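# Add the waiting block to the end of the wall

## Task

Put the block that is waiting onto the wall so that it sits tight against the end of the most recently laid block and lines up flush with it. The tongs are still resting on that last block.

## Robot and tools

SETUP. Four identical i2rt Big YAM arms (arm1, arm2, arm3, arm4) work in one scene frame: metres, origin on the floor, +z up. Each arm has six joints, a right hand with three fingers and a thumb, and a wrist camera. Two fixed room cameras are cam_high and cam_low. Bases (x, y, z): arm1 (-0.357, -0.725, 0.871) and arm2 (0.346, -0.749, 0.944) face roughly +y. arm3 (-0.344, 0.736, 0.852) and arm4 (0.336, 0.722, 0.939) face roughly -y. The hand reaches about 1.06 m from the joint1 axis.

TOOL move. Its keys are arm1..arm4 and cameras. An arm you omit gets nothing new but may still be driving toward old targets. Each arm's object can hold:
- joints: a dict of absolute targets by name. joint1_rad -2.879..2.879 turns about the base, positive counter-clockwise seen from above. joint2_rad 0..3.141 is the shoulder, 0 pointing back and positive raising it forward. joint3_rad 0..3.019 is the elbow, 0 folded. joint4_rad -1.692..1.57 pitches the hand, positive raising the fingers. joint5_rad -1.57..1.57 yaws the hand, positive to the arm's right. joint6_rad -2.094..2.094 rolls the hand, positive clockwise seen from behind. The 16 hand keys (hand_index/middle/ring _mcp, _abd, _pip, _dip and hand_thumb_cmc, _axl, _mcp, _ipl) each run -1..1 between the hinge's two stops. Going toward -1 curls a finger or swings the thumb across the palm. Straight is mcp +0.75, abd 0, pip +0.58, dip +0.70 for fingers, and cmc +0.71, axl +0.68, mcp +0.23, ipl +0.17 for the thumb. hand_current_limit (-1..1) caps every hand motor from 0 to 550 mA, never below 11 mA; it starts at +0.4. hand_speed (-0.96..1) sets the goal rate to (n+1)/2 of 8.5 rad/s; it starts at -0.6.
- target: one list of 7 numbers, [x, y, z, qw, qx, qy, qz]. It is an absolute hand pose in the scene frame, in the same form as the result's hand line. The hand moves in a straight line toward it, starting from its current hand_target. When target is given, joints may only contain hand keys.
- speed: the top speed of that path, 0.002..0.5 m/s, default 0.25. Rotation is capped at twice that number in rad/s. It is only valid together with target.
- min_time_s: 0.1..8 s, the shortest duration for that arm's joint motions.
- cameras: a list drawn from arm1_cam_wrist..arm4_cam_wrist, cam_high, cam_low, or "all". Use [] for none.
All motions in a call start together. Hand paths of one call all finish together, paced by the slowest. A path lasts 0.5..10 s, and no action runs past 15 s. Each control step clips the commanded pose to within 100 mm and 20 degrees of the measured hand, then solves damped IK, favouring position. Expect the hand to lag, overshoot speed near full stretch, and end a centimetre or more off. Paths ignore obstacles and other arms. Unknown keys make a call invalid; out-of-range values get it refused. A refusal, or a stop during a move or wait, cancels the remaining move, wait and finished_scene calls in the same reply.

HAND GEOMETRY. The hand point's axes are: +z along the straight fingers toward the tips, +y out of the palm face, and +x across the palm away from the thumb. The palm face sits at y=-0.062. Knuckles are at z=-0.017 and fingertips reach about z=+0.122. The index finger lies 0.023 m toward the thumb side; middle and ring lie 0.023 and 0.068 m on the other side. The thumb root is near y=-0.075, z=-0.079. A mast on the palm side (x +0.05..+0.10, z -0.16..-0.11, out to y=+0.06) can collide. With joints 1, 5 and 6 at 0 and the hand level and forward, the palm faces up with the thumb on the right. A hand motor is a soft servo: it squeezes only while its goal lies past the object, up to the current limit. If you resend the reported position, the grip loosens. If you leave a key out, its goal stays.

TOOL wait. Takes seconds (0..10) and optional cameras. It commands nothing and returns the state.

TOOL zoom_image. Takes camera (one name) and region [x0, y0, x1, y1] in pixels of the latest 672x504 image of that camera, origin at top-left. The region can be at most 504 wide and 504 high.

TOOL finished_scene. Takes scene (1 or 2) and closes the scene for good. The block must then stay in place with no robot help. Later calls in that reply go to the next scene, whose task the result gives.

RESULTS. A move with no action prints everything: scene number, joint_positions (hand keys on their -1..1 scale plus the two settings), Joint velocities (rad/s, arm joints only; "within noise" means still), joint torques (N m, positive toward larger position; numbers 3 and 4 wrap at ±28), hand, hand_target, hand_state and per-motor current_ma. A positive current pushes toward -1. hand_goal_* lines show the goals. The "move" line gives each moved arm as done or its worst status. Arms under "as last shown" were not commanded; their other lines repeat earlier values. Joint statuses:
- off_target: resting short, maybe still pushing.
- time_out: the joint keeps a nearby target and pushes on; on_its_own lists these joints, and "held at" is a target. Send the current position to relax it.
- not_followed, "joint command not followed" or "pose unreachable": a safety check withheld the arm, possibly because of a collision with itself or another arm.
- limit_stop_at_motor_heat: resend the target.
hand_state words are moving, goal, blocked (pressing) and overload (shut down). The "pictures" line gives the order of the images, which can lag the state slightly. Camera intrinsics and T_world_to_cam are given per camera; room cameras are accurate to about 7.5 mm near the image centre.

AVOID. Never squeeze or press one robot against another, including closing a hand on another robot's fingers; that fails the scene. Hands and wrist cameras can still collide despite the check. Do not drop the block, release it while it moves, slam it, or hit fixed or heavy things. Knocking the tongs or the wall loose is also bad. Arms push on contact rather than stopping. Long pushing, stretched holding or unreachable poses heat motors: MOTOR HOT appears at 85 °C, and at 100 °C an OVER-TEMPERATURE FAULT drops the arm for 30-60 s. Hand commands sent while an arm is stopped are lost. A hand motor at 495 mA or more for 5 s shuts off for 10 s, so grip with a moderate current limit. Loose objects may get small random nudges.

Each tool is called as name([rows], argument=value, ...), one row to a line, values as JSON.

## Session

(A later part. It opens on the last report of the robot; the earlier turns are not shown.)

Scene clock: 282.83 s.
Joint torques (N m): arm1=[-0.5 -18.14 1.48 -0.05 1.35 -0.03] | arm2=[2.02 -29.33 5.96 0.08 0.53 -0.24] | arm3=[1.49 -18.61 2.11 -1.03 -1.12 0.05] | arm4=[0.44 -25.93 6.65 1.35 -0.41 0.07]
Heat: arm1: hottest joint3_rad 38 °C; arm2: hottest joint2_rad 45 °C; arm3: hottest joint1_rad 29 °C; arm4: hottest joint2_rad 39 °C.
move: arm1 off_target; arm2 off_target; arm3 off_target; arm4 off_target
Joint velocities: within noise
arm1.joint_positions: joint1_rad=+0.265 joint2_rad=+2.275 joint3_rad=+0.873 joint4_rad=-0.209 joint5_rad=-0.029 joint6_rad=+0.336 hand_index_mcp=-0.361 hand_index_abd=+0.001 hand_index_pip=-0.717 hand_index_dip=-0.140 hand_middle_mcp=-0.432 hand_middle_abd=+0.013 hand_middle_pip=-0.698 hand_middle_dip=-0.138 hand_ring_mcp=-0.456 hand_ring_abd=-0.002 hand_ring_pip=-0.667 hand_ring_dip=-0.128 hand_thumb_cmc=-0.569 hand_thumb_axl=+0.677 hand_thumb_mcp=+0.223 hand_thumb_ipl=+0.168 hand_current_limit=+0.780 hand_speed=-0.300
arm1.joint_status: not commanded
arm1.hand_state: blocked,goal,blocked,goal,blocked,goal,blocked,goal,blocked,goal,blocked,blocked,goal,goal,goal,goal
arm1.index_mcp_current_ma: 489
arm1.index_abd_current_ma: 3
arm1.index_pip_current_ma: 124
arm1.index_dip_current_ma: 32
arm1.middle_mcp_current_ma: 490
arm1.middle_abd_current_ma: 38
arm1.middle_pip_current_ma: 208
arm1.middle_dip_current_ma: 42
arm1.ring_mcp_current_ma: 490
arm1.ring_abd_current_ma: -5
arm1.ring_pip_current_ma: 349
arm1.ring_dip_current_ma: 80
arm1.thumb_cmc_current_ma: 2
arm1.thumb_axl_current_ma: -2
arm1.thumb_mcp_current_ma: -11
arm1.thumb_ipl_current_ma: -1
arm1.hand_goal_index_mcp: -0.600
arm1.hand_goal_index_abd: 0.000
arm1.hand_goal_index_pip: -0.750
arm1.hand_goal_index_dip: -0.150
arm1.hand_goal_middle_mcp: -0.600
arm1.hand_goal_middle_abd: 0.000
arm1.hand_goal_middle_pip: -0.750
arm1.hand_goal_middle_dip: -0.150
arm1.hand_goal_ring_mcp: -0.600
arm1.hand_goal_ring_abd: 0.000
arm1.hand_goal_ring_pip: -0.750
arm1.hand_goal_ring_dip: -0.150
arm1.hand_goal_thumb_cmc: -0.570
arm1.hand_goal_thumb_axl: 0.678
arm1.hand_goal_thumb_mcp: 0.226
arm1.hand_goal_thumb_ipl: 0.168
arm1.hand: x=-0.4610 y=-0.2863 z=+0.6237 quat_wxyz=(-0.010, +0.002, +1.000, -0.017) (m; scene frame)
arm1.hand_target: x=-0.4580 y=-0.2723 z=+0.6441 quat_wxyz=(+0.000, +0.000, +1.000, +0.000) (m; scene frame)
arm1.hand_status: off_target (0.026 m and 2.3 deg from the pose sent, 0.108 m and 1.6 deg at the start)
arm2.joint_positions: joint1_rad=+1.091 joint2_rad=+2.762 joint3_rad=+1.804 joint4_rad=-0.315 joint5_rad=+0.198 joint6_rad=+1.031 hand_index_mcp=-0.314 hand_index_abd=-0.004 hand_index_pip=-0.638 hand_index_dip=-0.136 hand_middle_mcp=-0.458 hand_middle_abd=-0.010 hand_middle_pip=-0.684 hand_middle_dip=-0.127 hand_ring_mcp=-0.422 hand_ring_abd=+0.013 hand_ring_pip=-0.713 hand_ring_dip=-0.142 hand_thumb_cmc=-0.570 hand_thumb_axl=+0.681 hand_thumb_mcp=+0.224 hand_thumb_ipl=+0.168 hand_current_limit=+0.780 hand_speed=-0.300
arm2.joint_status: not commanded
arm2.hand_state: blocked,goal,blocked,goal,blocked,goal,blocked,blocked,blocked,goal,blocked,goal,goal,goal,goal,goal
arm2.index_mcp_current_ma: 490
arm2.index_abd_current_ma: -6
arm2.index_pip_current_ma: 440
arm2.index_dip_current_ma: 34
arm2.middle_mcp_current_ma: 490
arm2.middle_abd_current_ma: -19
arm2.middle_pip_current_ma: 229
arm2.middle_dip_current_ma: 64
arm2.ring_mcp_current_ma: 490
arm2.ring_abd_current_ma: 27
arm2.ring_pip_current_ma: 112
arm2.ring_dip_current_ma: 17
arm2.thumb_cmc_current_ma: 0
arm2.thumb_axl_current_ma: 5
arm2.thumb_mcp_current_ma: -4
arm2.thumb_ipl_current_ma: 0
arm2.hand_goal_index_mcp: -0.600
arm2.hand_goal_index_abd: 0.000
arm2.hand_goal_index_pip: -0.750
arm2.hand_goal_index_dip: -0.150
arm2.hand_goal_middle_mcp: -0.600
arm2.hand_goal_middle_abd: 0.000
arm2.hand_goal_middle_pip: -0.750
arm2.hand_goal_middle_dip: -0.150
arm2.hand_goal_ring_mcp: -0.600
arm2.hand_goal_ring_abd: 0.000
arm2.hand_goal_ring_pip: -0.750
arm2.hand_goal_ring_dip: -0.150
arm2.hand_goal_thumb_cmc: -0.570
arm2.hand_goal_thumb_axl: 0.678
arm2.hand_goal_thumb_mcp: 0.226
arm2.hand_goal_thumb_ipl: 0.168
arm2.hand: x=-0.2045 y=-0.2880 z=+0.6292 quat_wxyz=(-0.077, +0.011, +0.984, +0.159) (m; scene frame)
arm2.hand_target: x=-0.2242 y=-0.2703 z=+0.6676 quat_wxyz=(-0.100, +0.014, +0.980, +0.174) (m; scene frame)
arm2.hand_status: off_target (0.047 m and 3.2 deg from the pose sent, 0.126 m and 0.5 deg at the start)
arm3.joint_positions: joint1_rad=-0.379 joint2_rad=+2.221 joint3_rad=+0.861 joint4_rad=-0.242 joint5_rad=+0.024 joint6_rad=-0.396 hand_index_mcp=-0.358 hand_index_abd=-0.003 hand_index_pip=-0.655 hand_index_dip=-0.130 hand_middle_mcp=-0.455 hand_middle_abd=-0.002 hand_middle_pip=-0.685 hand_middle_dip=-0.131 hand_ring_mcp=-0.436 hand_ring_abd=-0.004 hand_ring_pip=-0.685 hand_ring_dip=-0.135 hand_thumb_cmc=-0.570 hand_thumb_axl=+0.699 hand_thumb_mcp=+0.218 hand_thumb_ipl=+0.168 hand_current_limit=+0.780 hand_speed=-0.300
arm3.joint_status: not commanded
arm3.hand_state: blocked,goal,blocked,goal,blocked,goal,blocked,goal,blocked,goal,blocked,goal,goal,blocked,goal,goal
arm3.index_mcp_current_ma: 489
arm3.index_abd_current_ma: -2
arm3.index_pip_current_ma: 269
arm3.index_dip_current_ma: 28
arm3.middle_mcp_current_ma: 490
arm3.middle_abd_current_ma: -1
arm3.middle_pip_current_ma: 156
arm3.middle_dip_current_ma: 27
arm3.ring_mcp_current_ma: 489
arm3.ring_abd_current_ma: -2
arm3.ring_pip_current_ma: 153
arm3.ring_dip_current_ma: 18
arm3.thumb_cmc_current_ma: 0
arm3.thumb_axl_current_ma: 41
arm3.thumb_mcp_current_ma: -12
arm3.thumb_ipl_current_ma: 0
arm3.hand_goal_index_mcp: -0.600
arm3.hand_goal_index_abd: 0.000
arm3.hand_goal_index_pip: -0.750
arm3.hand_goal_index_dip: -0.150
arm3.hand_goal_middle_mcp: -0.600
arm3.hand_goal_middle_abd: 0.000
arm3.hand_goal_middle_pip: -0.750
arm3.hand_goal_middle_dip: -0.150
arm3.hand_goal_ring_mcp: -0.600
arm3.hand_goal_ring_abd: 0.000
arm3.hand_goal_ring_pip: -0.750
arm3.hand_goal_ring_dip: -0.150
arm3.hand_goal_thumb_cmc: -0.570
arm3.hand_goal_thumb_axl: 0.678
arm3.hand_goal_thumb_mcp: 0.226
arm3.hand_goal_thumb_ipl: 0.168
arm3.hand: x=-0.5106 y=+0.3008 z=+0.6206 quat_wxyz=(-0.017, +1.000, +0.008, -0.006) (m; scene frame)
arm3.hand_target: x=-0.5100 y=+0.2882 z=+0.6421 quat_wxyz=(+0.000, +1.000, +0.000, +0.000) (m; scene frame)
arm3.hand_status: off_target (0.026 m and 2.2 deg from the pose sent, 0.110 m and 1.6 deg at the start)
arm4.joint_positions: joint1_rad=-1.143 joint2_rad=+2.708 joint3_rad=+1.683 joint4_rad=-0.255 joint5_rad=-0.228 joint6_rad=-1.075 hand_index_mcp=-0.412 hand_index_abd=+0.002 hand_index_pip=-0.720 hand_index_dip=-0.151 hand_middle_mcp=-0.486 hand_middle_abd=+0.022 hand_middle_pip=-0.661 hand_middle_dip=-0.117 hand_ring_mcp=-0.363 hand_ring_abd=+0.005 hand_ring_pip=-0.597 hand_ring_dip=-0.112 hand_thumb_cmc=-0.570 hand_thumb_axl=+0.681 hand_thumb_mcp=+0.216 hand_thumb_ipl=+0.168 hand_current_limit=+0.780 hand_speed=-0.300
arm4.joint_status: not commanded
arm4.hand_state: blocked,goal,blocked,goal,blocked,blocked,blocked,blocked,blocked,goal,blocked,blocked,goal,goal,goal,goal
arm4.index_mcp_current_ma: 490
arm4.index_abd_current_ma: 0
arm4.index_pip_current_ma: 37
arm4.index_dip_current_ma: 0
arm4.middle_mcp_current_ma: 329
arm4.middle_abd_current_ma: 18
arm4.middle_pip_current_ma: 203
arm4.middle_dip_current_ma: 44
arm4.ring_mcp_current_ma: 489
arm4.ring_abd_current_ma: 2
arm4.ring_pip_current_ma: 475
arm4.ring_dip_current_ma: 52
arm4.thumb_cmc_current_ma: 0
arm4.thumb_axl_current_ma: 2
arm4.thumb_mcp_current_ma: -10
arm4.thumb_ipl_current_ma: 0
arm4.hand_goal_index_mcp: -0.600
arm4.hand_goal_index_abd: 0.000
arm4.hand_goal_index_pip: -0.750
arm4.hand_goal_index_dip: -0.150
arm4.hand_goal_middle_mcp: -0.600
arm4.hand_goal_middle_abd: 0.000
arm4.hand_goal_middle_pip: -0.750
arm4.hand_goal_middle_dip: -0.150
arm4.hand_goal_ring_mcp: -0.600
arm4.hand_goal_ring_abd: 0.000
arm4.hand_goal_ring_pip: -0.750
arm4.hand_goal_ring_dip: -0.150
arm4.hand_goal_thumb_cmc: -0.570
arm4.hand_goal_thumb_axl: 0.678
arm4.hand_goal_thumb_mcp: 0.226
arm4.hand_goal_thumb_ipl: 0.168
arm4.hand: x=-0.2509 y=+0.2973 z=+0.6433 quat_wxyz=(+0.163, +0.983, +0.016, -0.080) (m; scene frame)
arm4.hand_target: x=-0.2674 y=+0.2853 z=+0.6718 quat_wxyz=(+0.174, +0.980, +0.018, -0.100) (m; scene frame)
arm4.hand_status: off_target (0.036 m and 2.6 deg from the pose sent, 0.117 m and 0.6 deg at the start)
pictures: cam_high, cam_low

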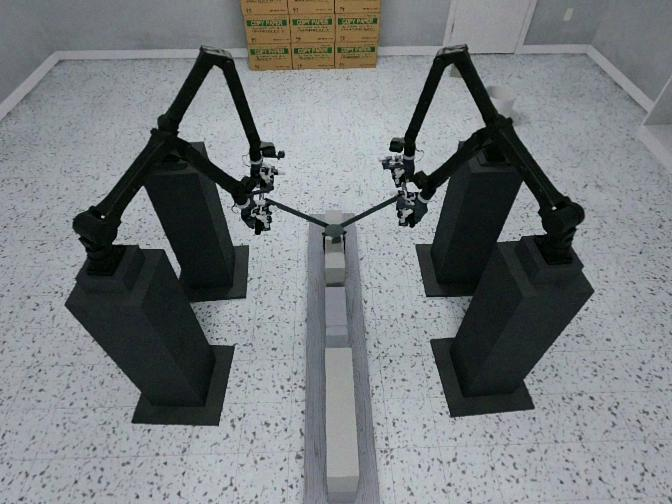

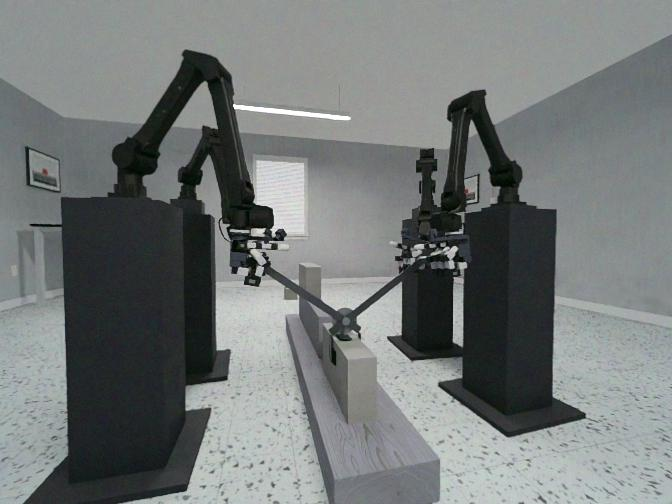

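move(arm1={"target": [-0.460, -0.250, 0.735, 0, 0, 1, 0], "speed": 0.05}, arm2={"target": [-0.215, -0.258, 0.757, -0.08, 0.012, 0.982, 0.1736], "speed": 0.05}, arm3={"target": [-0.510, 0.266, 0.733, 0, 1, 0, 0], "speed": 0.05}, arm4={"target": [-0.260, 0.268, 0.772, 0.1736, 0.982, 0.016, -0.08], "speed": 0.05}, cameras=["cam_low", "cam_high"])

zoom_image(camera="cam_low", region=[280, 280, 400, 420])

Scene clock: 290.37 s.
Joint torques (N m): arm1=[2.37 -28.86 2.04 -2.24 0.5 0.13] | arm2=[2.2 -35.31 4.23 -1.13 1.33 -0.09] | arm3=[-2.37 -29.22 3.29 -2.96 -1.16 -0.28] | arm4=[-0.03 -33.9 5.53 -0.28 -1.56 -0.03]
Heat: arm1: hottest joint3_rad 38 °C; arm2: hottest joint2_rad 47 °C; arm3: hottest joint1_rad 29 °C; arm4: hottest joint2_rad 40 °C.
move: arm1 off_target; arm2 off_target; arm3 off_target; arm4 off_target
Joint velocities: within noise
arm1.joint_positions: joint1_rad=+0.211 joint2_rad=+2.194 joint3_rad=+0.887 joint4_rad=-0.386 joint5_rad=-0.011 joint6_rad=+0.304 hand_index_mcp=-0.174 hand_index_abd=-0.024 hand_index_pip=-0.729 hand_index_dip=-0.119 hand_middle_mcp=-0.325 hand_middle_abd=-0.015 hand_middle_pip=-0.700 hand_middle_dip=-0.130 hand_ring_mcp=-0.473 hand_ring_abd=-0.004 hand_ring_pip=-0.665 hand_ring_dip=-0.129 hand_thumb_cmc=-0.569 hand_thumb_axl=+0.677 hand_thumb_mcp=+0.223 hand_thumb_ipl=+0.168 hand_current_limit=+0.780 hand_speed=-0.300
arm1.joint_status: not commanded
arm1.hand_state: blocked,blocked,blocked,blocked,blocked,goal,blocked,blocked,blocked,goal,blocked,blocked,goal,goal,goal,goal
arm1.index_mcp_current_ma: 490
arm1.index_abd_current_ma: -75
arm1.index_pip_current_ma: 77
arm1.index_dip_current_ma: 118
arm1.middle_mcp_current_ma: 490
arm1.middle_abd_current_ma: -43
arm1.middle_pip_current_ma: 200
arm1.middle_dip_current_ma: 72
arm1.ring_mcp_current_ma: 490
arm1.ring_abd_current_ma: -10
arm1.ring_pip_current_ma: 358
arm1.ring_dip_current_ma: 76
arm1.thumb_cmc_current_ma: 2
arm1.thumb_axl_current_ma: -2
arm1.thumb_mcp_current_ma: -11
arm1.thumb_ipl_current_ma: -1
arm1.hand_goal_index_mcp: -0.600
arm1.hand_goal_index_abd: 0.000
arm1.hand_goal_index_pip: -0.750
arm1.hand_goal_index_dip: -0.150
arm1.hand_goal_middle_mcp: -0.600
arm1.hand_goal_middle_abd: 0.000
arm1.hand_goal_middle_pip: -0.750
arm1.hand_goal_middle_dip: -0.150
arm1.hand_goal_ring_mcp: -0.600
arm1.hand_goal_ring_abd: 0.000
arm1.hand_goal_ring_pip: -0.750
arm1.hand_goal_ring_dip: -0.150
arm1.hand_goal_thumb_cmc: -0.570
arm1.hand_goal_thumb_axl: 0.678
arm1.hand_goal_thumb_mcp: 0.226
arm1.hand_goal_thumb_ipl: 0.168
arm1.hand: x=-0.4353 y=-0.2857 z=+0.6511 quat_wxyz=(+0.009, +0.013, +0.998, -0.054) (m; scene frame)
arm1.hand_target: x=-0.4586 y=-0.2515 z=+0.7236 quat_wxyz=(-0.001, +0.000, +1.000, +0.001) (m; scene frame)
arm1.hand_status: off_target (0.094 m and 6.4 deg from the pose sent, 0.117 m and 2.3 deg at the start)
arm2.joint_positions: joint1_rad=+1.065 joint2_rad=+2.706 joint3_rad=+1.732 joint4_rad=-0.358 joint5_rad=+0.191 joint6_rad=+0.998 hand_index_mcp=-0.380 hand_index_abd=-0.003 hand_index_pip=-0.700 hand_index_dip=-0.143 hand_middle_mcp=-0.440 hand_middle_abd=+0.008 hand_middle_pip=-0.700 hand_middle_dip=-0.127 hand_ring_mcp=-0.425 hand_ring_abd=+0.013 hand_ring_pip=-0.711 hand_ring_dip=-0.145 hand_thumb_cmc=-0.568 hand_thumb_axl=+0.681 hand_thumb_mcp=+0.219 hand_thumb_ipl=+0.168 hand_current_limit=+0.780 hand_speed=-0.300
arm2.joint_status: not commanded
arm2.hand_state: blocked,goal,blocked,goal,blocked,goal,blocked,blocked,blocked,goal,blocked,goal,goal,goal,goal,goal
arm2.index_mcp_current_ma: 490
arm2.index_abd_current_ma: -4
arm2.index_pip_current_ma: 164
arm2.index_dip_current_ma: 15
arm2.middle_mcp_current_ma: 490
arm2.middle_abd_current_ma: 15
arm2.middle_pip_current_ma: 163
arm2.middle_dip_current_ma: 64
arm2.ring_mcp_current_ma: 490
arm2.ring_abd_current_ma: 27
arm2.ring_pip_current_ma: 122
arm2.ring_dip_current_ma: 10
arm2.thumb_cmc_current_ma: 4
arm2.thumb_axl_current_ma: 5
arm2.thumb_mcp_current_ma: -19
arm2.thumb_ipl_current_ma: 0
arm2.hand_goal_index_mcp: -0.600
arm2.hand_goal_index_abd: 0.000
arm2.hand_goal_index_pip: -0.750
arm2.hand_goal_index_dip: -0.150
arm2.hand_goal_middle_mcp: -0.600
arm2.hand_goal_middle_abd: 0.000
arm2.hand_goal_middle_pip: -0.750
arm2.hand_goal_middle_dip: -0.150
arm2.hand_goal_ring_mcp: -0.600
arm2.hand_goal_ring_abd: 0.000
arm2.hand_goal_ring_pip: -0.750
arm2.hand_goal_ring_dip: -0.150
arm2.hand_goal_thumb_cmc: -0.570
arm2.hand_goal_thumb_axl: 0.678
arm2.hand_goal_thumb_mcp: 0.226
arm2.hand_goal_thumb_ipl: 0.168
arm2.on_its_own: hand_index_mcp moved -0.066 toward your old target -0.600; hand_index_pip moved -0.062 toward your old target -0.750
arm2.hand: x=-0.1766 y=-0.2857 z=+0.6416 quat_wxyz=(-0.050, +0.005, +0.988, +0.144) (m; scene frame)
arm2.hand_target: x=-0.2071 y=-0.2626 z=+0.7273 quat_wxyz=(-0.080, +0.012, +0.981, +0.174) (m; scene frame)
arm2.hand_status: off_target (0.125 m and 5.0 deg from the pose sent, 0.132 m and 1.7 deg at the start; pose on its path clipped on 38 of 78 steps)
arm3.joint_positions: joint1_rad=-0.316 joint2_rad=+2.136 joint3_rad=+0.874 joint4_rad=-0.420 joint5_rad=+0.030 joint6_rad=-0.338 hand_index_mcp=-0.358 hand_index_abd=-0.001 hand_index_pip=-0.655 hand_index_dip=-0.127 hand_middle_mcp=-0.432 hand_middle_abd=+0.008 hand_middle_pip=-0.695 hand_middle_dip=-0.129 hand_ring_mcp=-0.349 hand_ring_abd=+0.008 hand_ring_pip=-0.709 hand_ring_dip=-0.133 hand_thumb_cmc=-0.576 hand_thumb_axl=+0.699 hand_thumb_mcp=+0.218 hand_thumb_ipl=+0.168 hand_current_limit=+0.780 hand_speed=-0.300
arm3.joint_status: not commanded
arm3.hand_state: blocked,goal,blocked,blocked,blocked,goal,blocked,blocked,blocked,goal,blocked,goal,goal,blocked,goal,goal
arm3.index_mcp_current_ma: 489
arm3.index_abd_current_ma: 0
arm3.index_pip_current_ma: 269
arm3.index_dip_current_ma: 36
arm3.middle_mcp_current_ma: 490
arm3.middle_abd_current_ma: 7
arm3.middle_pip_current_ma: 120
arm3.middle_dip_current_ma: 31
arm3.ring_mcp_current_ma: 490
arm3.ring_abd_current_ma: 6
arm3.ring_pip_current_ma: 80
arm3.ring_dip_current_ma: 23
arm3.thumb_cmc_current_ma: -6
arm3.thumb_axl_current_ma: 41
arm3.thumb_mcp_current_ma: -12
arm3.thumb_ipl_current_ma: 0
arm3.hand_goal_index_mcp: -0.600
arm3.hand_goal_index_abd: 0.000
arm3.hand_goal_index_pip: -0.750
arm3.hand_goal_index_dip: -0.150
arm3.hand_goal_middle_mcp: -0.600
arm3.hand_goal_middle_abd: 0.000
arm3.hand_goal_middle_pip: -0.750
arm3.hand_goal_middle_dip: -0.150
arm3.hand_goal_ring_mcp: -0.600
arm3.hand_goal_ring_abd: 0.000
arm3.hand_goal_ring_pip: -0.750
arm3.hand_goal_ring_dip: -0.150
arm3.hand_goal_thumb_cmc: -0.570
arm3.hand_goal_thumb_axl: 0.678
arm3.hand_goal_thumb_mcp: 0.226
arm3.hand_goal_thumb_ipl: 0.168
arm3.on_its_own: hand_ring_pip moved -0.023 toward your old target -0.750
arm3.hand: x=-0.4863 y=+0.2996 z=+0.6480 quat_wxyz=(-0.055, +0.998, +0.011, +0.003) (m; scene frame)
arm3.hand_target: x=-0.5097 y=+0.2675 z=+0.7222 quat_wxyz=(+0.001, +1.000, +0.000, -0.003) (m; scene frame)
arm3.hand_status: off_target (0.094 m and 6.5 deg from the pose sent, 0.118 m and 2.2 deg at the start)
arm4.joint_positions: joint1_rad=-1.116 joint2_rad=+2.632 joint3_rad=+1.611 joint4_rad=-0.333 joint5_rad=-0.212 joint6_rad=-1.041 hand_index_mcp=-0.418 hand_index_abd=+0.003 hand_index_pip=-0.713 hand_index_dip=-0.155 hand_middle_mcp=-0.443 hand_middle_abd=-0.010 hand_middle_pip=-0.701 hand_middle_dip=-0.121 hand_ring_mcp=-0.454 hand_ring_abd=+0.002 hand_ring_pip=-0.685 hand_ring_dip=-0.139 hand_thumb_cmc=-0.572 hand_thumb_axl=+0.685 hand_thumb_mcp=+0.212 hand_thumb_ipl=+0.168 hand_current_limit=+0.780 hand_speed=-0.300
arm4.joint_status: not commanded
arm4.hand_state: blocked,goal,blocked,goal,blocked,goal,blocked,blocked,blocked,goal,blocked,goal,goal,goal,goal,goal
arm4.index_mcp_current_ma: 489
arm4.index_abd_current_ma: 1
arm4.index_pip_current_ma: 50
arm4.index_dip_current_ma: -2
arm4.middle_mcp_current_ma: 489
arm4.middle_abd_current_ma: -5
arm4.middle_pip_current_ma: 79
arm4.middle_dip_current_ma: 35
arm4.ring_mcp_current_ma: 484
arm4.ring_abd_current_ma: 1
arm4.ring_pip_current_ma: 122
arm4.ring_dip_current_ma: 7
arm4.thumb_cmc_current_ma: 0
arm4.thumb_axl_current_ma: 4
arm4.thumb_mcp_current_ma: -17
arm4.thumb_ipl_current_ma: 0
arm4.hand_goal_index_mcp: -0.600
arm4.hand_goal_index_abd: 0.000
arm4.hand_goal_index_pip: -0.750
arm4.hand_goal_index_dip: -0.150
arm4.hand_goal_middle_mcp: -0.600
arm4.hand_goal_middle_abd: 0.000
arm4.hand_goal_middle_pip: -0.750
arm4.hand_goal_middle_dip: -0.150
arm4.hand_goal_ring_mcp: -0.600
arm4.hand_goal_ring_abd: 0.000
arm4.hand_goal_ring_pip: -0.750
arm4.hand_goal_ring_dip: -0.150
arm4.hand_goal_thumb_cmc: -0.570
arm4.hand_goal_thumb_axl: 0.678
arm4.hand_goal_thumb_mcp: 0.226
arm4.hand_goal_thumb_ipl: 0.168
arm4.on_its_own: hand_middle_pip moved -0.040 toward your old target -0.750; hand_ring_mcp moved -0.091 toward your old target -0.600; hand_ring_pip moved -0.088 toward your old target -0.750
arm4.hand: x=-0.2240 y=+0.2952 z=+0.6621 quat_wxyz=(+0.141, +0.989, +0.008, -0.047) (m; scene frame)
arm4.hand_target: x=-0.2540 y=+0.2716 z=+0.7484 quat_wxyz=(+0.174, +0.981, +0.017, -0.080) (m; scene frame)
arm4.hand_status: off_target (0.119 m and 5.4 deg from the pose sent, 0.132 m and 1.2 deg at the start; pose on its path clipped on 36 of 78 steps)
pictures: cam_high, cam_low

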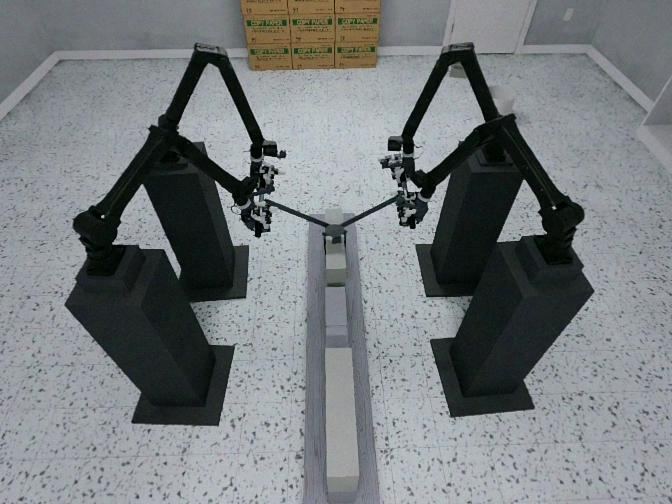

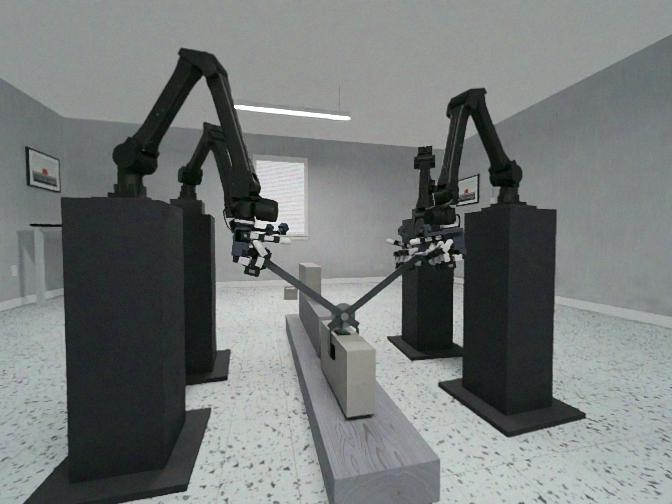

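Scaled by 3.600 from the camera's 672x504 image, which has a finer 960x720 frame.

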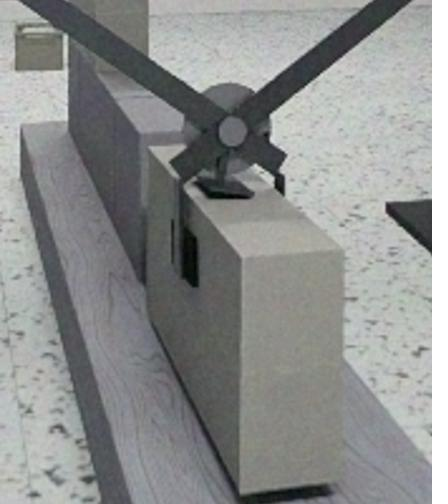

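move(arm1={"target": [-0.434, -0.252, 0.728, 0, 0, 1, 0], "speed": 0.05}, arm2={"target": [-0.174, -0.276, 0.755, -0.06, 0.008, 0.984, 0.165], "speed": 0.05}, arm3={"target": [-0.485, 0.267, 0.725, 0, 1, 0, 0], "speed": 0.05}, arm4={"target": [-0.221, 0.286, 0.775, 0.165, 0.984, 0.012, -0.06], "speed": 0.05}, cameras=["cam_low", "cam_high"])

zoom_image(camera="cam_low", region=[280, 280, 400, 420])

Scene clock: 297.87 s.
Joint torques (N m): arm1=[3.14 -27.11 1.69 -1.17 -0.66 -0.01] | arm2=[3.49 -35.9 2.48 -1.39 1.43 0.14] | arm3=[-2.67 -26.81 3.15 -1.85 -0.03 -0.27] | arm4=[-1.03 -34.26 3.36 -0.32 -1.65 -0.13]
Heat: arm1: hottest joint3_rad 38 °C; arm2: hottest joint2_rad 50 °C; arm3: hottest joint2_rad 30 °C; arm4: hottest joint2_rad 40 °C.
move: arm1 off_target; arm2 off_target; arm3 off_target; arm4 off_target
Joint velocities: within noise
arm1.joint_positions: joint1_rad=+0.145 joint2_rad=+2.175 joint3_rad=+0.866 joint4_rad=-0.386 joint5_rad=+0.018 joint6_rad=+0.259 hand_index_mcp=-0.174 hand_index_abd=-0.018 hand_index_pip=-0.710 hand_index_dip=-0.118 hand_middle_mcp=-0.320 hand_middle_abd=-0.014 hand_middle_pip=-0.699 hand_middle_dip=-0.129 hand_ring_mcp=-0.472 hand_ring_abd=-0.005 hand_ring_pip=-0.668 hand_ring_dip=-0.127 hand_thumb_cmc=-0.569 hand_thumb_axl=+0.677 hand_thumb_mcp=+0.223 hand_thumb_ipl=+0.168 hand_current_limit=+0.780 hand_speed=-0.300
arm1.joint_status: not commanded
arm1.hand_state: blocked,goal,blocked,blocked,blocked,goal,blocked,blocked,blocked,goal,blocked,blocked,goal,goal,goal,goal
arm1.index_mcp_current_ma: 490
arm1.index_abd_current_ma: -54
arm1.index_pip_current_ma: 153
arm1.index_dip_current_ma: 121
arm1.middle_mcp_current_ma: 490
arm1.middle_abd_current_ma: -39
arm1.middle_pip_current_ma: 204
arm1.middle_dip_current_ma: 76
arm1.ring_mcp_current_ma: 489
arm1.ring_abd_current_ma: -14
arm1.ring_pip_current_ma: 345
arm1.ring_dip_current_ma: 84
arm1.thumb_cmc_current_ma: 2
arm1.thumb_axl_current_ma: -2
arm1.thumb_mcp_current_ma: -11
arm1.thumb_ipl_current_ma: -1
arm1.hand_goal_index_mcp: -0.600
arm1.hand_goal_index_abd: 0.000
arm1.hand_goal_index_pip: -0.750
arm1.hand_goal_index_dip: -0.150
arm1.hand_goal_middle_mcp: -0.600
arm1.hand_goal_middle_abd: 0.000
arm1.hand_goal_middle_pip: -0.750
arm1.hand_goal_middle_dip: -0.150
arm1.hand_goal_ring_mcp: -0.600
arm1.hand_goal_ring_abd: 0.000
arm1.hand_goal_ring_pip: -0.750
arm1.hand_goal_ring_dip: -0.150
arm1.hand_goal_thumb_cmc: -0.570
arm1.hand_goal_thumb_axl: 0.678
arm1.hand_goal_thumb_mcp: 0.226
arm1.hand_goal_thumb_ipl: 0.168
arm1.hand: x=-0.4035 y=-0.2860 z=+0.6567 quat_wxyz=(+0.020, +0.023, +0.998, -0.052) (m; scene frame)
arm1.hand_target: x=-0.4323 y=-0.2536 z=+0.7194 quat_wxyz=(-0.001, +0.000, +1.000, +0.000) (m; scene frame)
arm1.hand_status: off_target (0.085 m and 7.0 deg from the pose sent, 0.084 m and 6.4 deg at the start)
arm2.joint_positions: joint1_rad=+1.036 joint2_rad=+2.640 joint3_rad=+1.623 joint4_rad=-0.345 joint5_rad=+0.190 joint6_rad=+0.962 hand_index_mcp=-0.391 hand_index_abd=-0.003 hand_index_pip=-0.735 hand_index_dip=-0.146 hand_middle_mcp=-0.440 hand_middle_abd=+0.008 hand_middle_pip=-0.700 hand_middle_dip=-0.127 hand_ring_mcp=-0.425 hand_ring_abd=+0.013 hand_ring_pip=-0.710 hand_ring_dip=-0.146 hand_thumb_cmc=-0.568 hand_thumb_axl=+0.681 hand_thumb_mcp=+0.219 hand_thumb_ipl=+0.168 hand_current_limit=+0.780 hand_speed=-0.300
arm2.joint_status: not commanded
arm2.hand_state: blocked,goal,goal,goal,blocked,goal,blocked,blocked,blocked,goal,blocked,goal,goal,goal,goal,goal
arm2.index_mcp_current_ma: 489
arm2.index_abd_current_ma: -4
arm2.index_pip_current_ma: 38
arm2.index_dip_current_ma: 7
arm2.middle_mcp_current_ma: 490
arm2.middle_abd_current_ma: 15
arm2.middle_pip_current_ma: 162
arm2.middle_dip_current_ma: 64
arm2.ring_mcp_current_ma: 489
arm2.ring_abd_current_ma: 27
arm2.ring_pip_current_ma: 123
arm2.ring_dip_current_ma: 8
arm2.thumb_cmc_current_ma: 4
arm2.thumb_axl_current_ma: 5
arm2.thumb_mcp_current_ma: -19
arm2.thumb_ipl_current_ma: 0
arm2.hand_goal_index_mcp: -0.600
arm2.hand_goal_index_abd: 0.000
arm2.hand_goal_index_pip: -0.750
arm2.hand_goal_index_dip: -0.150
arm2.hand_goal_middle_mcp: -0.600
arm2.hand_goal_middle_abd: 0.000
arm2.hand_goal_middle_pip: -0.750
arm2.hand_goal_middle_dip: -0.150
arm2.hand_goal_ring_mcp: -0.600
arm2.hand_goal_ring_abd: 0.000
arm2.hand_goal_ring_pip: -0.750
arm2.hand_goal_ring_dip: -0.150
arm2.hand_goal_thumb_cmc: -0.570
arm2.hand_goal_thumb_axl: 0.678
arm2.hand_goal_thumb_mcp: 0.226
arm2.hand_goal_thumb_ipl: 0.168
arm2.on_its_own: hand_index_pip moved -0.035 to your old target -0.750
arm2.hand: x=-0.1431 y=-0.2854 z=+0.6547 quat_wxyz=(-0.033, +0.000, +0.990, +0.136) (m; scene frame)
arm2.hand_target: x=-0.1727 y=-0.2744 z=+0.7404 quat_wxyz=(-0.061, +0.008, +0.984, +0.165) (m; scene frame)
arm2.hand_status: off_target (0.105 m and 4.7 deg from the pose sent, 0.114 m and 2.8 deg at the start; pose on its path clipped on 33 of 43 steps)
arm3.joint_positions: joint1_rad=-0.251 joint2_rad=+2.116 joint3_rad=+0.850 joint4_rad=-0.424 joint5_rad=+0.004 joint6_rad=-0.282 hand_index_mcp=-0.358 hand_index_abd=-0.001 hand_index_pip=-0.655 hand_index_dip=-0.128 hand_middle_mcp=-0.431 hand_middle_abd=+0.014 hand_middle_pip=-0.697 hand_middle_dip=-0.129 hand_ring_mcp=-0.349 hand_ring_abd=+0.010 hand_ring_pip=-0.708 hand_ring_dip=-0.132 hand_thumb_cmc=-0.574 hand_thumb_axl=+0.699 hand_thumb_mcp=+0.218 hand_thumb_ipl=+0.168 hand_current_limit=+0.780 hand_speed=-0.300
arm3.joint_status: not commanded
arm3.hand_state: blocked,goal,blocked,blocked,blocked,goal,blocked,blocked,blocked,goal,blocked,goal,goal,blocked,goal,goal
arm3.index_mcp_current_ma: 489
arm3.index_abd_current_ma: 0
arm3.index_pip_current_ma: 269
arm3.index_dip_current_ma: 34
arm3.middle_mcp_current_ma: 489
arm3.middle_abd_current_ma: 14
arm3.middle_pip_current_ma: 116
arm3.middle_dip_current_ma: 31
arm3.ring_mcp_current_ma: 490
arm3.ring_abd_current_ma: 8
arm3.ring_pip_current_ma: 82
arm3.ring_dip_current_ma: 24
arm3.thumb_cmc_current_ma: -3
arm3.thumb_axl_current_ma: 41
arm3.thumb_mcp_current_ma: -12
arm3.thumb_ipl_current_ma: 0
arm3.hand_goal_index_mcp: -0.600
arm3.hand_goal_index_abd: 0.000
arm3.hand_goal_index_pip: -0.750
arm3.hand_goal_index_dip: -0.150
arm3.hand_goal_middle_mcp: -0.600
arm3.hand_goal_middle_abd: 0.000
arm3.hand_goal_middle_pip: -0.750
arm3.hand_goal_middle_dip: -0.150
arm3.hand_goal_ring_mcp: -0.600
arm3.hand_goal_ring_abd: 0.000
arm3.hand_goal_ring_pip: -0.750
arm3.hand_goal_ring_dip: -0.150
arm3.hand_goal_thumb_cmc: -0.570
arm3.hand_goal_thumb_axl: 0.678
arm3.hand_goal_thumb_mcp: 0.226
arm3.hand_goal_thumb_ipl: 0.168
arm3.hand: x=-0.4561 y=+0.3002 z=+0.6520 quat_wxyz=(-0.056, +0.998, +0.015, +0.013) (m; scene frame)
arm3.hand_target: x=-0.4845 y=+0.2688 z=+0.7169 quat_wxyz=(+0.000, +1.000, +0.000, -0.002) (m; scene frame)
arm3.hand_status: off_target (0.085 m and 6.8 deg from the pose sent, 0.084 m and 6.5 deg at the start)
arm4.joint_positions: joint1_rad=-1.092 joint2_rad=+2.567 joint3_rad=+1.508 joint4_rad=-0.331 joint5_rad=-0.211 joint6_rad=-1.019 hand_index_mcp=-0.419 hand_index_abd=+0.001 hand_index_pip=-0.713 hand_index_dip=-0.155 hand_middle_mcp=-0.443 hand_middle_abd=-0.011 hand_middle_pip=-0.701 hand_middle_dip=-0.121 hand_ring_mcp=-0.454 hand_ring_abd=+0.002 hand_ring_pip=-0.685 hand_ring_dip=-0.139 hand_thumb_cmc=-0.571 hand_thumb_axl=+0.685 hand_thumb_mcp=+0.211 hand_thumb_ipl=+0.168 hand_current_limit=+0.780 hand_speed=-0.300
arm4.joint_status: not commanded
arm4.hand_state: blocked,goal,blocked,goal,blocked,goal,blocked,blocked,blocked,goal,blocked,goal,goal,goal,goal,goal
arm4.index_mcp_current_ma: 490
arm4.index_abd_current_ma: 0
arm4.index_pip_current_ma: 51
arm4.index_dip_current_ma: -2
arm4.middle_mcp_current_ma: 489
arm4.middle_abd_current_ma: -6
arm4.middle_pip_current_ma: 78
arm4.middle_dip_current_ma: 35
arm4.ring_mcp_current_ma: 484
arm4.ring_abd_current_ma: 0
arm4.ring_pip_current_ma: 122
arm4.ring_dip_current_ma: 8
arm4.thumb_cmc_current_ma: 0
arm4.thumb_axl_current_ma: 5
arm4.thumb_mcp_current_ma: -18
arm4.thumb_ipl_current_ma: 0
arm4.hand_goal_index_mcp: -0.600
arm4.hand_goal_index_abd: 0.000
arm4.hand_goal_index_pip: -0.750
arm4.hand_goal_index_dip: -0.150
arm4.hand_goal_middle_mcp: -0.600
arm4.hand_goal_middle_abd: 0.000
arm4.hand_goal_middle_pip: -0.750
arm4.hand_goal_middle_dip: -0.150
arm4.hand_goal_ring_mcp: -0.600
arm4.hand_goal_ring_abd: 0.000
arm4.hand_goal_ring_pip: -0.750
arm4.hand_goal_ring_dip: -0.150
arm4.hand_goal_thumb_cmc: -0.570
arm4.hand_goal_thumb_axl: 0.678
arm4.hand_goal_thumb_mcp: 0.226
arm4.hand_goal_thumb_ipl: 0.168
arm4.hand: x=-0.1902 y=+0.2973 z=+0.6736 quat_wxyz=(+0.132, +0.991, +0.007, -0.029) (m; scene frame)
arm4.hand_target: x=-0.2197 y=+0.2851 z=+0.7599 quat_wxyz=(+0.165, +0.984, +0.013, -0.061) (m; scene frame)
arm4.hand_status: off_target (0.107 m and 5.3 deg from the pose sent, 0.113 m and 3.2 deg at the start; pose on its path clipped on 34 of 43 steps)
pictures: cam_high, cam_low

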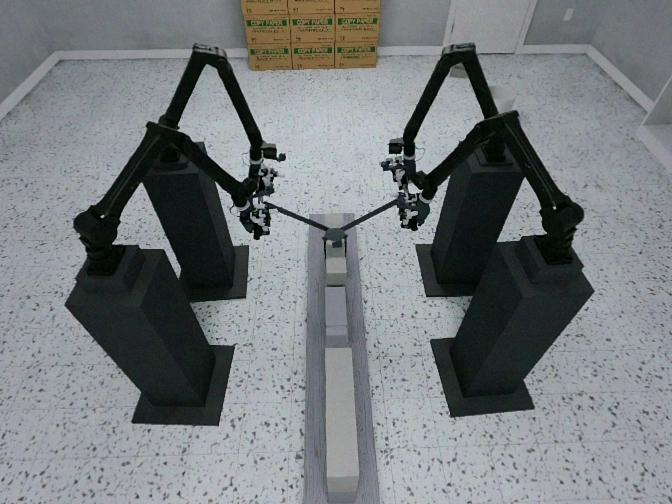

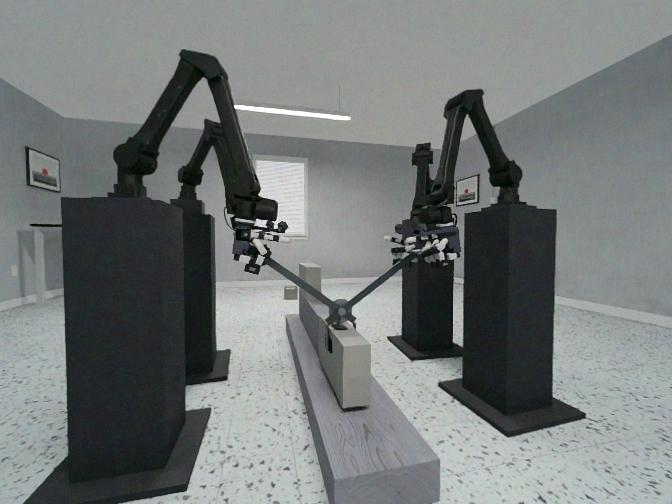

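Scaled by 3.600 from the camera's 672x504 image, which has a finer 960x720 frame.

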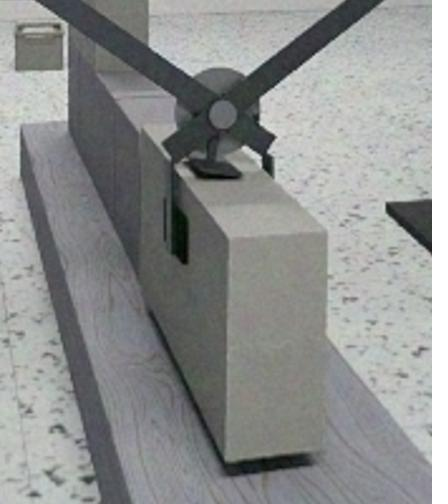

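move(arm1={"target": [-0.434, -0.256, 0.765, 0, 0, 1, 0], "speed": 0.05}, arm2={"target": [-0.158, -0.280, 0.785, -0.04, 0.006, 0.986, 0.155], "speed": 0.05}, arm3={"target": [-0.485, 0.270, 0.762, 0, 1, 0, 0], "speed": 0.05}, arm4={"target": [-0.205, 0.291, 0.805, 0.155, 0.986, 0.010, -0.04], "speed": 0.05}, cameras=["cam_low", "cam_high"])

zoom_image(camera="cam_low", region=[280, 280, 400, 420])

Scene clock: 304.77 s.
Joint torques (N m): arm1=[3.6 -26.52 2.95 -1.26 -0.73 0.02] | arm2=[3.37 -35.72 2.84 -2.66 1.61 0.08] | arm3=[-3.37 -26.05 4.44 -1.88 0.01 -0.29] | arm4=[-1.03 -34.55 4.01 -1.85 -1.78 -0.12]
Heat: arm1: hottest joint3_rad 38 °C; arm2: hottest joint2_rad 52 °C; arm3: hottest joint2_rad 31 °C; arm4: hottest joint2_rad 40 °C.
move: arm1 off_target; arm2 off_target; arm3 off_target; arm4 off_target
Joint velocities: within noise
arm1.joint_positions: joint1_rad=+0.145 joint2_rad=+2.069 joint3_rad=+0.844 joint4_rad=-0.471 joint5_rad=+0.019 joint6_rad=+0.258 hand_index_mcp=-0.174 hand_index_abd=-0.018 hand_index_pip=-0.710 hand_index_dip=-0.118 hand_middle_mcp=-0.319 hand_middle_abd=-0.013 hand_middle_pip=-0.699 hand_middle_dip=-0.129 hand_ring_mcp=-0.467 hand_ring_abd=-0.005 hand_ring_pip=-0.673 hand_ring_dip=-0.127 hand_thumb_cmc=-0.569 hand_thumb_axl=+0.677 hand_thumb_mcp=+0.223 hand_thumb_ipl=+0.168 hand_current_limit=+0.780 hand_speed=-0.300
arm1.joint_status: not commanded
arm1.hand_state: blocked,goal,blocked,blocked,blocked,goal,blocked,blocked,blocked,goal,blocked,blocked,goal,goal,goal,goal
arm1.index_mcp_current_ma: 490
arm1.index_abd_current_ma: -54
arm1.index_pip_current_ma: 154
arm1.index_dip_current_ma: 121
arm1.middle_mcp_current_ma: 490
arm1.middle_abd_current_ma: -39
arm1.middle_pip_current_ma: 205
arm1.middle_dip_current_ma: 76
arm1.ring_mcp_current_ma: 490
arm1.ring_abd_current_ma: -14
arm1.ring_pip_current_ma: 323
arm1.ring_dip_current_ma: 85
arm1.thumb_cmc_current_ma: 2
arm1.thumb_axl_current_ma: -2
arm1.thumb_mcp_current_ma: -11
arm1.thumb_ipl_current_ma: -1
arm1.hand_goal_index_mcp: -0.600
arm1.hand_goal_index_abd: 0.000
arm1.hand_goal_index_pip: -0.750
arm1.hand_goal_index_dip: -0.150
arm1.hand_goal_middle_mcp: -0.600
arm1.hand_goal_middle_abd: 0.000
arm1.hand_goal_middle_pip: -0.750
arm1.hand_goal_middle_dip: -0.150
arm1.hand_goal_ring_mcp: -0.600
arm1.hand_goal_ring_abd: 0.000
arm1.hand_goal_ring_pip: -0.750
arm1.hand_goal_ring_dip: -0.150
arm1.hand_goal_thumb_cmc: -0.570
arm1.hand_goal_thumb_axl: 0.678
arm1.hand_goal_thumb_mcp: 0.226
arm1.hand_goal_thumb_ipl: 0.168
arm1.hand: x=-0.4032 y=-0.2862 z=+0.6933 quat_wxyz=(+0.021, +0.023, +0.998, -0.053) (m; scene frame)
arm1.hand_target: x=-0.4322 y=-0.2572 z=+0.7564 quat_wxyz=(-0.001, -0.001, +1.000, +0.000) (m; scene frame)
arm1.hand_status: off_target (0.084 m and 7.0 deg from the pose sent, 0.116 m and 6.9 deg at the start)
arm2.joint_positions: joint1_rad=+1.035 joint2_rad=+2.554 joint3_rad=+1.576 joint4_rad=-0.392 joint5_rad=+0.190 joint6_rad=+0.961 hand_index_mcp=-0.391 hand_index_abd=-0.003 hand_index_pip=-0.737 hand_index_dip=-0.146 hand_middle_mcp=-0.440 hand_middle_abd=+0.008 hand_middle_pip=-0.700 hand_middle_dip=-0.127 hand_ring_mcp=-0.425 hand_ring_abd=+0.013 hand_ring_pip=-0.710 hand_ring_dip=-0.146 hand_thumb_cmc=-0.568 hand_thumb_axl=+0.681 hand_thumb_mcp=+0.219 hand_thumb_ipl=+0.168 hand_current_limit=+0.780 hand_speed=-0.300
arm2.joint_status: not commanded
arm2.hand_state: blocked,goal,goal,goal,blocked,goal,blocked,blocked,blocked,goal,blocked,goal,goal,goal,goal,goal
arm2.index_mcp_current_ma: 489
arm2.index_abd_current_ma: -4
arm2.index_pip_current_ma: 33
arm2.index_dip_current_ma: 7
arm2.middle_mcp_current_ma: 489
arm2.middle_abd_current_ma: 15
arm2.middle_pip_current_ma: 162
arm2.middle_dip_current_ma: 64
arm2.ring_mcp_current_ma: 490
arm2.ring_abd_current_ma: 27
arm2.ring_pip_current_ma: 123
arm2.ring_dip_current_ma: 8
arm2.thumb_cmc_current_ma: 4
arm2.thumb_axl_current_ma: 5
arm2.thumb_mcp_current_ma: -19
arm2.thumb_ipl_current_ma: 0
arm2.hand_goal_index_mcp: -0.600
arm2.hand_goal_index_abd: 0.000
arm2.hand_goal_index_pip: -0.750
arm2.hand_goal_index_dip: -0.150
arm2.hand_goal_middle_mcp: -0.600
arm2.hand_goal_middle_abd: 0.000
arm2.hand_goal_middle_pip: -0.750
arm2.hand_goal_middle_dip: -0.150
arm2.hand_goal_ring_mcp: -0.600
arm2.hand_goal_ring_abd: 0.000
arm2.hand_goal_ring_pip: -0.750
arm2.hand_goal_ring_dip: -0.150
arm2.hand_goal_thumb_cmc: -0.570
arm2.hand_goal_thumb_axl: 0.678
arm2.hand_goal_thumb_mcp: 0.226
arm2.hand_goal_thumb_ipl: 0.168
arm2.hand: x=-0.1416 y=-0.2856 z=+0.6927 quat_wxyz=(-0.029, -0.001, +0.991, +0.134) (m; scene frame)
arm2.hand_target: x=-0.1590 y=-0.2775 z=+0.7755 quat_wxyz=(-0.041, +0.006, +0.987, +0.156) (m; scene frame)
arm2.hand_status: off_target (0.094 m and 2.9 deg from the pose sent, 0.131 m and 2.4 deg at the start; pose on its path clipped on 24 of 46 steps)
arm3.joint_positions: joint1_rad=-0.250 joint2_rad=+2.009 joint3_rad=+0.833 joint4_rad=-0.518 joint5_rad=+0.003 joint6_rad=-0.280 hand_index_mcp=-0.358 hand_index_abd=-0.001 hand_index_pip=-0.655 hand_index_dip=-0.128 hand_middle_mcp=-0.431 hand_middle_abd=+0.014 hand_middle_pip=-0.697 hand_middle_dip=-0.129 hand_ring_mcp=-0.349 hand_ring_abd=+0.010 hand_ring_pip=-0.708 hand_ring_dip=-0.132 hand_thumb_cmc=-0.574 hand_thumb_axl=+0.699 hand_thumb_mcp=+0.218 hand_thumb_ipl=+0.168 hand_current_limit=+0.780 hand_speed=-0.300
arm3.joint_status: not commanded
arm3.hand_state: blocked,goal,blocked,blocked,blocked,goal,blocked,blocked,blocked,goal,blocked,goal,goal,blocked,goal,goal
arm3.index_mcp_current_ma: 490
arm3.index_abd_current_ma: 0
arm3.index_pip_current_ma: 269
arm3.index_dip_current_ma: 33
arm3.middle_mcp_current_ma: 490
arm3.middle_abd_current_ma: 14
arm3.middle_pip_current_ma: 116
arm3.middle_dip_current_ma: 31
arm3.ring_mcp_current_ma: 489
arm3.ring_abd_current_ma: 8
arm3.ring_pip_current_ma: 82
arm3.ring_dip_current_ma: 24
arm3.thumb_cmc_current_ma: -3
arm3.thumb_axl_current_ma: 41
arm3.thumb_mcp_current_ma: -12
arm3.thumb_ipl_current_ma: 0
arm3.hand_goal_index_mcp: -0.600
arm3.hand_goal_index_abd: 0.000
arm3.hand_goal_index_pip: -0.750
arm3.hand_goal_index_dip: -0.150
arm3.hand_goal_middle_mcp: -0.600
arm3.hand_goal_middle_abd: 0.000
arm3.hand_goal_middle_pip: -0.750
arm3.hand_goal_middle_dip: -0.150
arm3.hand_goal_ring_mcp: -0.600
arm3.hand_goal_ring_abd: 0.000
arm3.hand_goal_ring_pip: -0.750
arm3.hand_goal_ring_dip: -0.150
arm3.hand_goal_thumb_cmc: -0.570
arm3.hand_goal_thumb_axl: 0.678
arm3.hand_goal_thumb_mcp: 0.226
arm3.hand_goal_thumb_ipl: 0.168
arm3.hand: x=-0.4554 y=+0.3011 z=+0.6892 quat_wxyz=(-0.058, +0.998, +0.014, +0.014) (m; scene frame)
arm3.hand_target: x=-0.4843 y=+0.2715 z=+0.7545 quat_wxyz=(+0.000, +1.000, +0.000, -0.002) (m; scene frame)
arm3.hand_status: off_target (0.085 m and 7.0 deg from the pose sent, 0.118 m and 6.8 deg at the start)
arm4.joint_positions: joint1_rad=-1.092 joint2_rad=+2.478 joint3_rad=+1.464 joint4_rad=-0.387 joint5_rad=-0.210 joint6_rad=-1.019 hand_index_mcp=-0.419 hand_index_abd=+0.001 hand_index_pip=-0.713 hand_index_dip=-0.156 hand_middle_mcp=-0.443 hand_middle_abd=-0.012 hand_middle_pip=-0.701 hand_middle_dip=-0.121 hand_ring_mcp=-0.454 hand_ring_abd=+0.001 hand_ring_pip=-0.685 hand_ring_dip=-0.138 hand_thumb_cmc=-0.571 hand_thumb_axl=+0.685 hand_thumb_mcp=+0.211 hand_thumb_ipl=+0.168 hand_current_limit=+0.780 hand_speed=-0.300
arm4.joint_status: not commanded
arm4.hand_state: blocked,goal,blocked,goal,blocked,goal,blocked,blocked,blocked,goal,blocked,goal,goal,goal,goal,goal
arm4.index_mcp_current_ma: 490
arm4.index_abd_current_ma: 0
arm4.index_pip_current_ma: 51
arm4.index_dip_current_ma: -3
arm4.middle_mcp_current_ma: 490
arm4.middle_abd_current_ma: -7
arm4.middle_pip_current_ma: 78
arm4.middle_dip_current_ma: 35
arm4.ring_mcp_current_ma: 486
arm4.ring_abd_current_ma: 0
arm4.ring_pip_current_ma: 122
arm4.ring_dip_current_ma: 8
arm4.thumb_cmc_current_ma: 0
arm4.thumb_axl_current_ma: 5
arm4.thumb_mcp_current_ma: -19
arm4.thumb_ipl_current_ma: 0
arm4.hand_goal_index_mcp: -0.600
arm4.hand_goal_index_abd: 0.000
arm4.hand_goal_index_pip: -0.750
arm4.hand_goal_index_dip: -0.150
arm4.hand_goal_middle_mcp: -0.600
arm4.hand_goal_middle_abd: 0.000
arm4.hand_goal_middle_pip: -0.750
arm4.hand_goal_middle_dip: -0.150
arm4.hand_goal_ring_mcp: -0.600
arm4.hand_goal_ring_abd: 0.000
arm4.hand_goal_ring_pip: -0.750
arm4.hand_goal_ring_dip: -0.150
arm4.hand_goal_thumb_cmc: -0.570
arm4.hand_goal_thumb_axl: 0.678
arm4.hand_goal_thumb_mcp: 0.226
arm4.hand_goal_thumb_ipl: 0.168
arm4.hand: x=-0.1880 y=+0.2982 z=+0.7121 quat_wxyz=(+0.129, +0.991, +0.006, -0.024) (m; scene frame)
arm4.hand_target: x=-0.2061 y=+0.2889 z=+0.7956 quat_wxyz=(+0.155, +0.987, +0.010, -0.041) (m; scene frame)
arm4.hand_status: off_target (0.095 m and 3.5 deg from the pose sent, 0.132 m and 3.0 deg at the start; pose on its path clipped on 25 of 46 steps)
pictures: cam_high, cam_low

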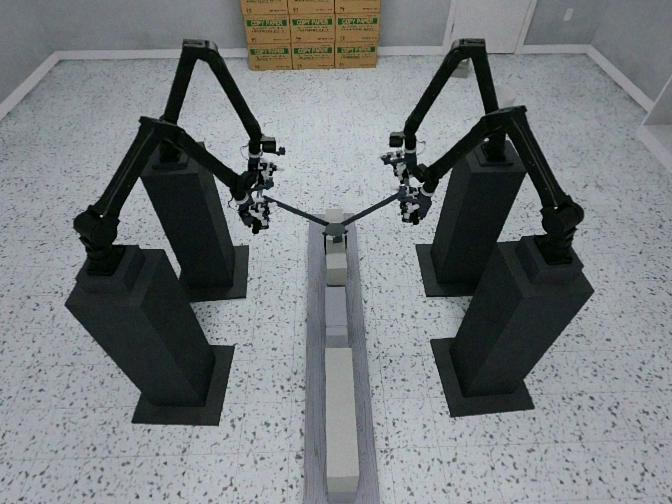

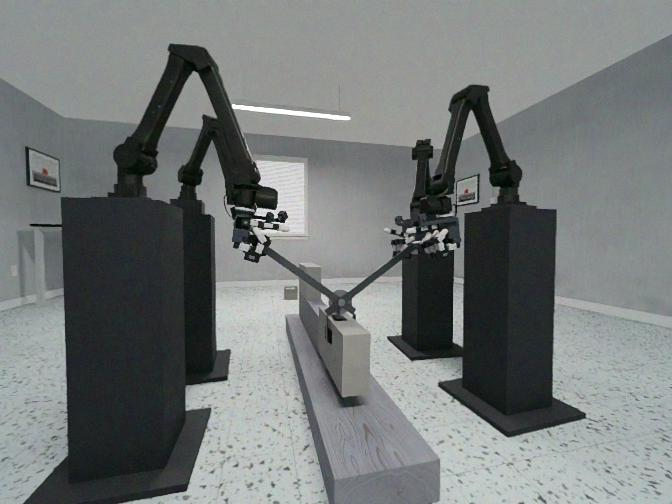

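Scaled by 3.600 from the camera's 672x504 image, which has a finer 960x720 frame.

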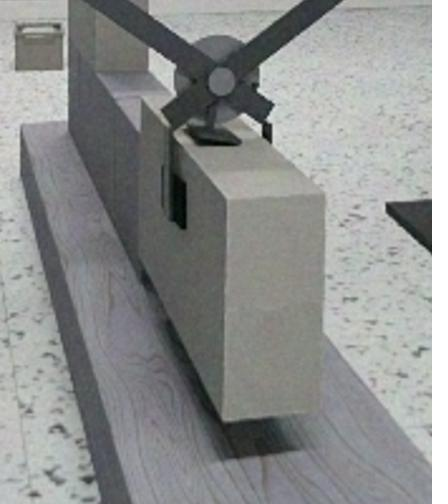

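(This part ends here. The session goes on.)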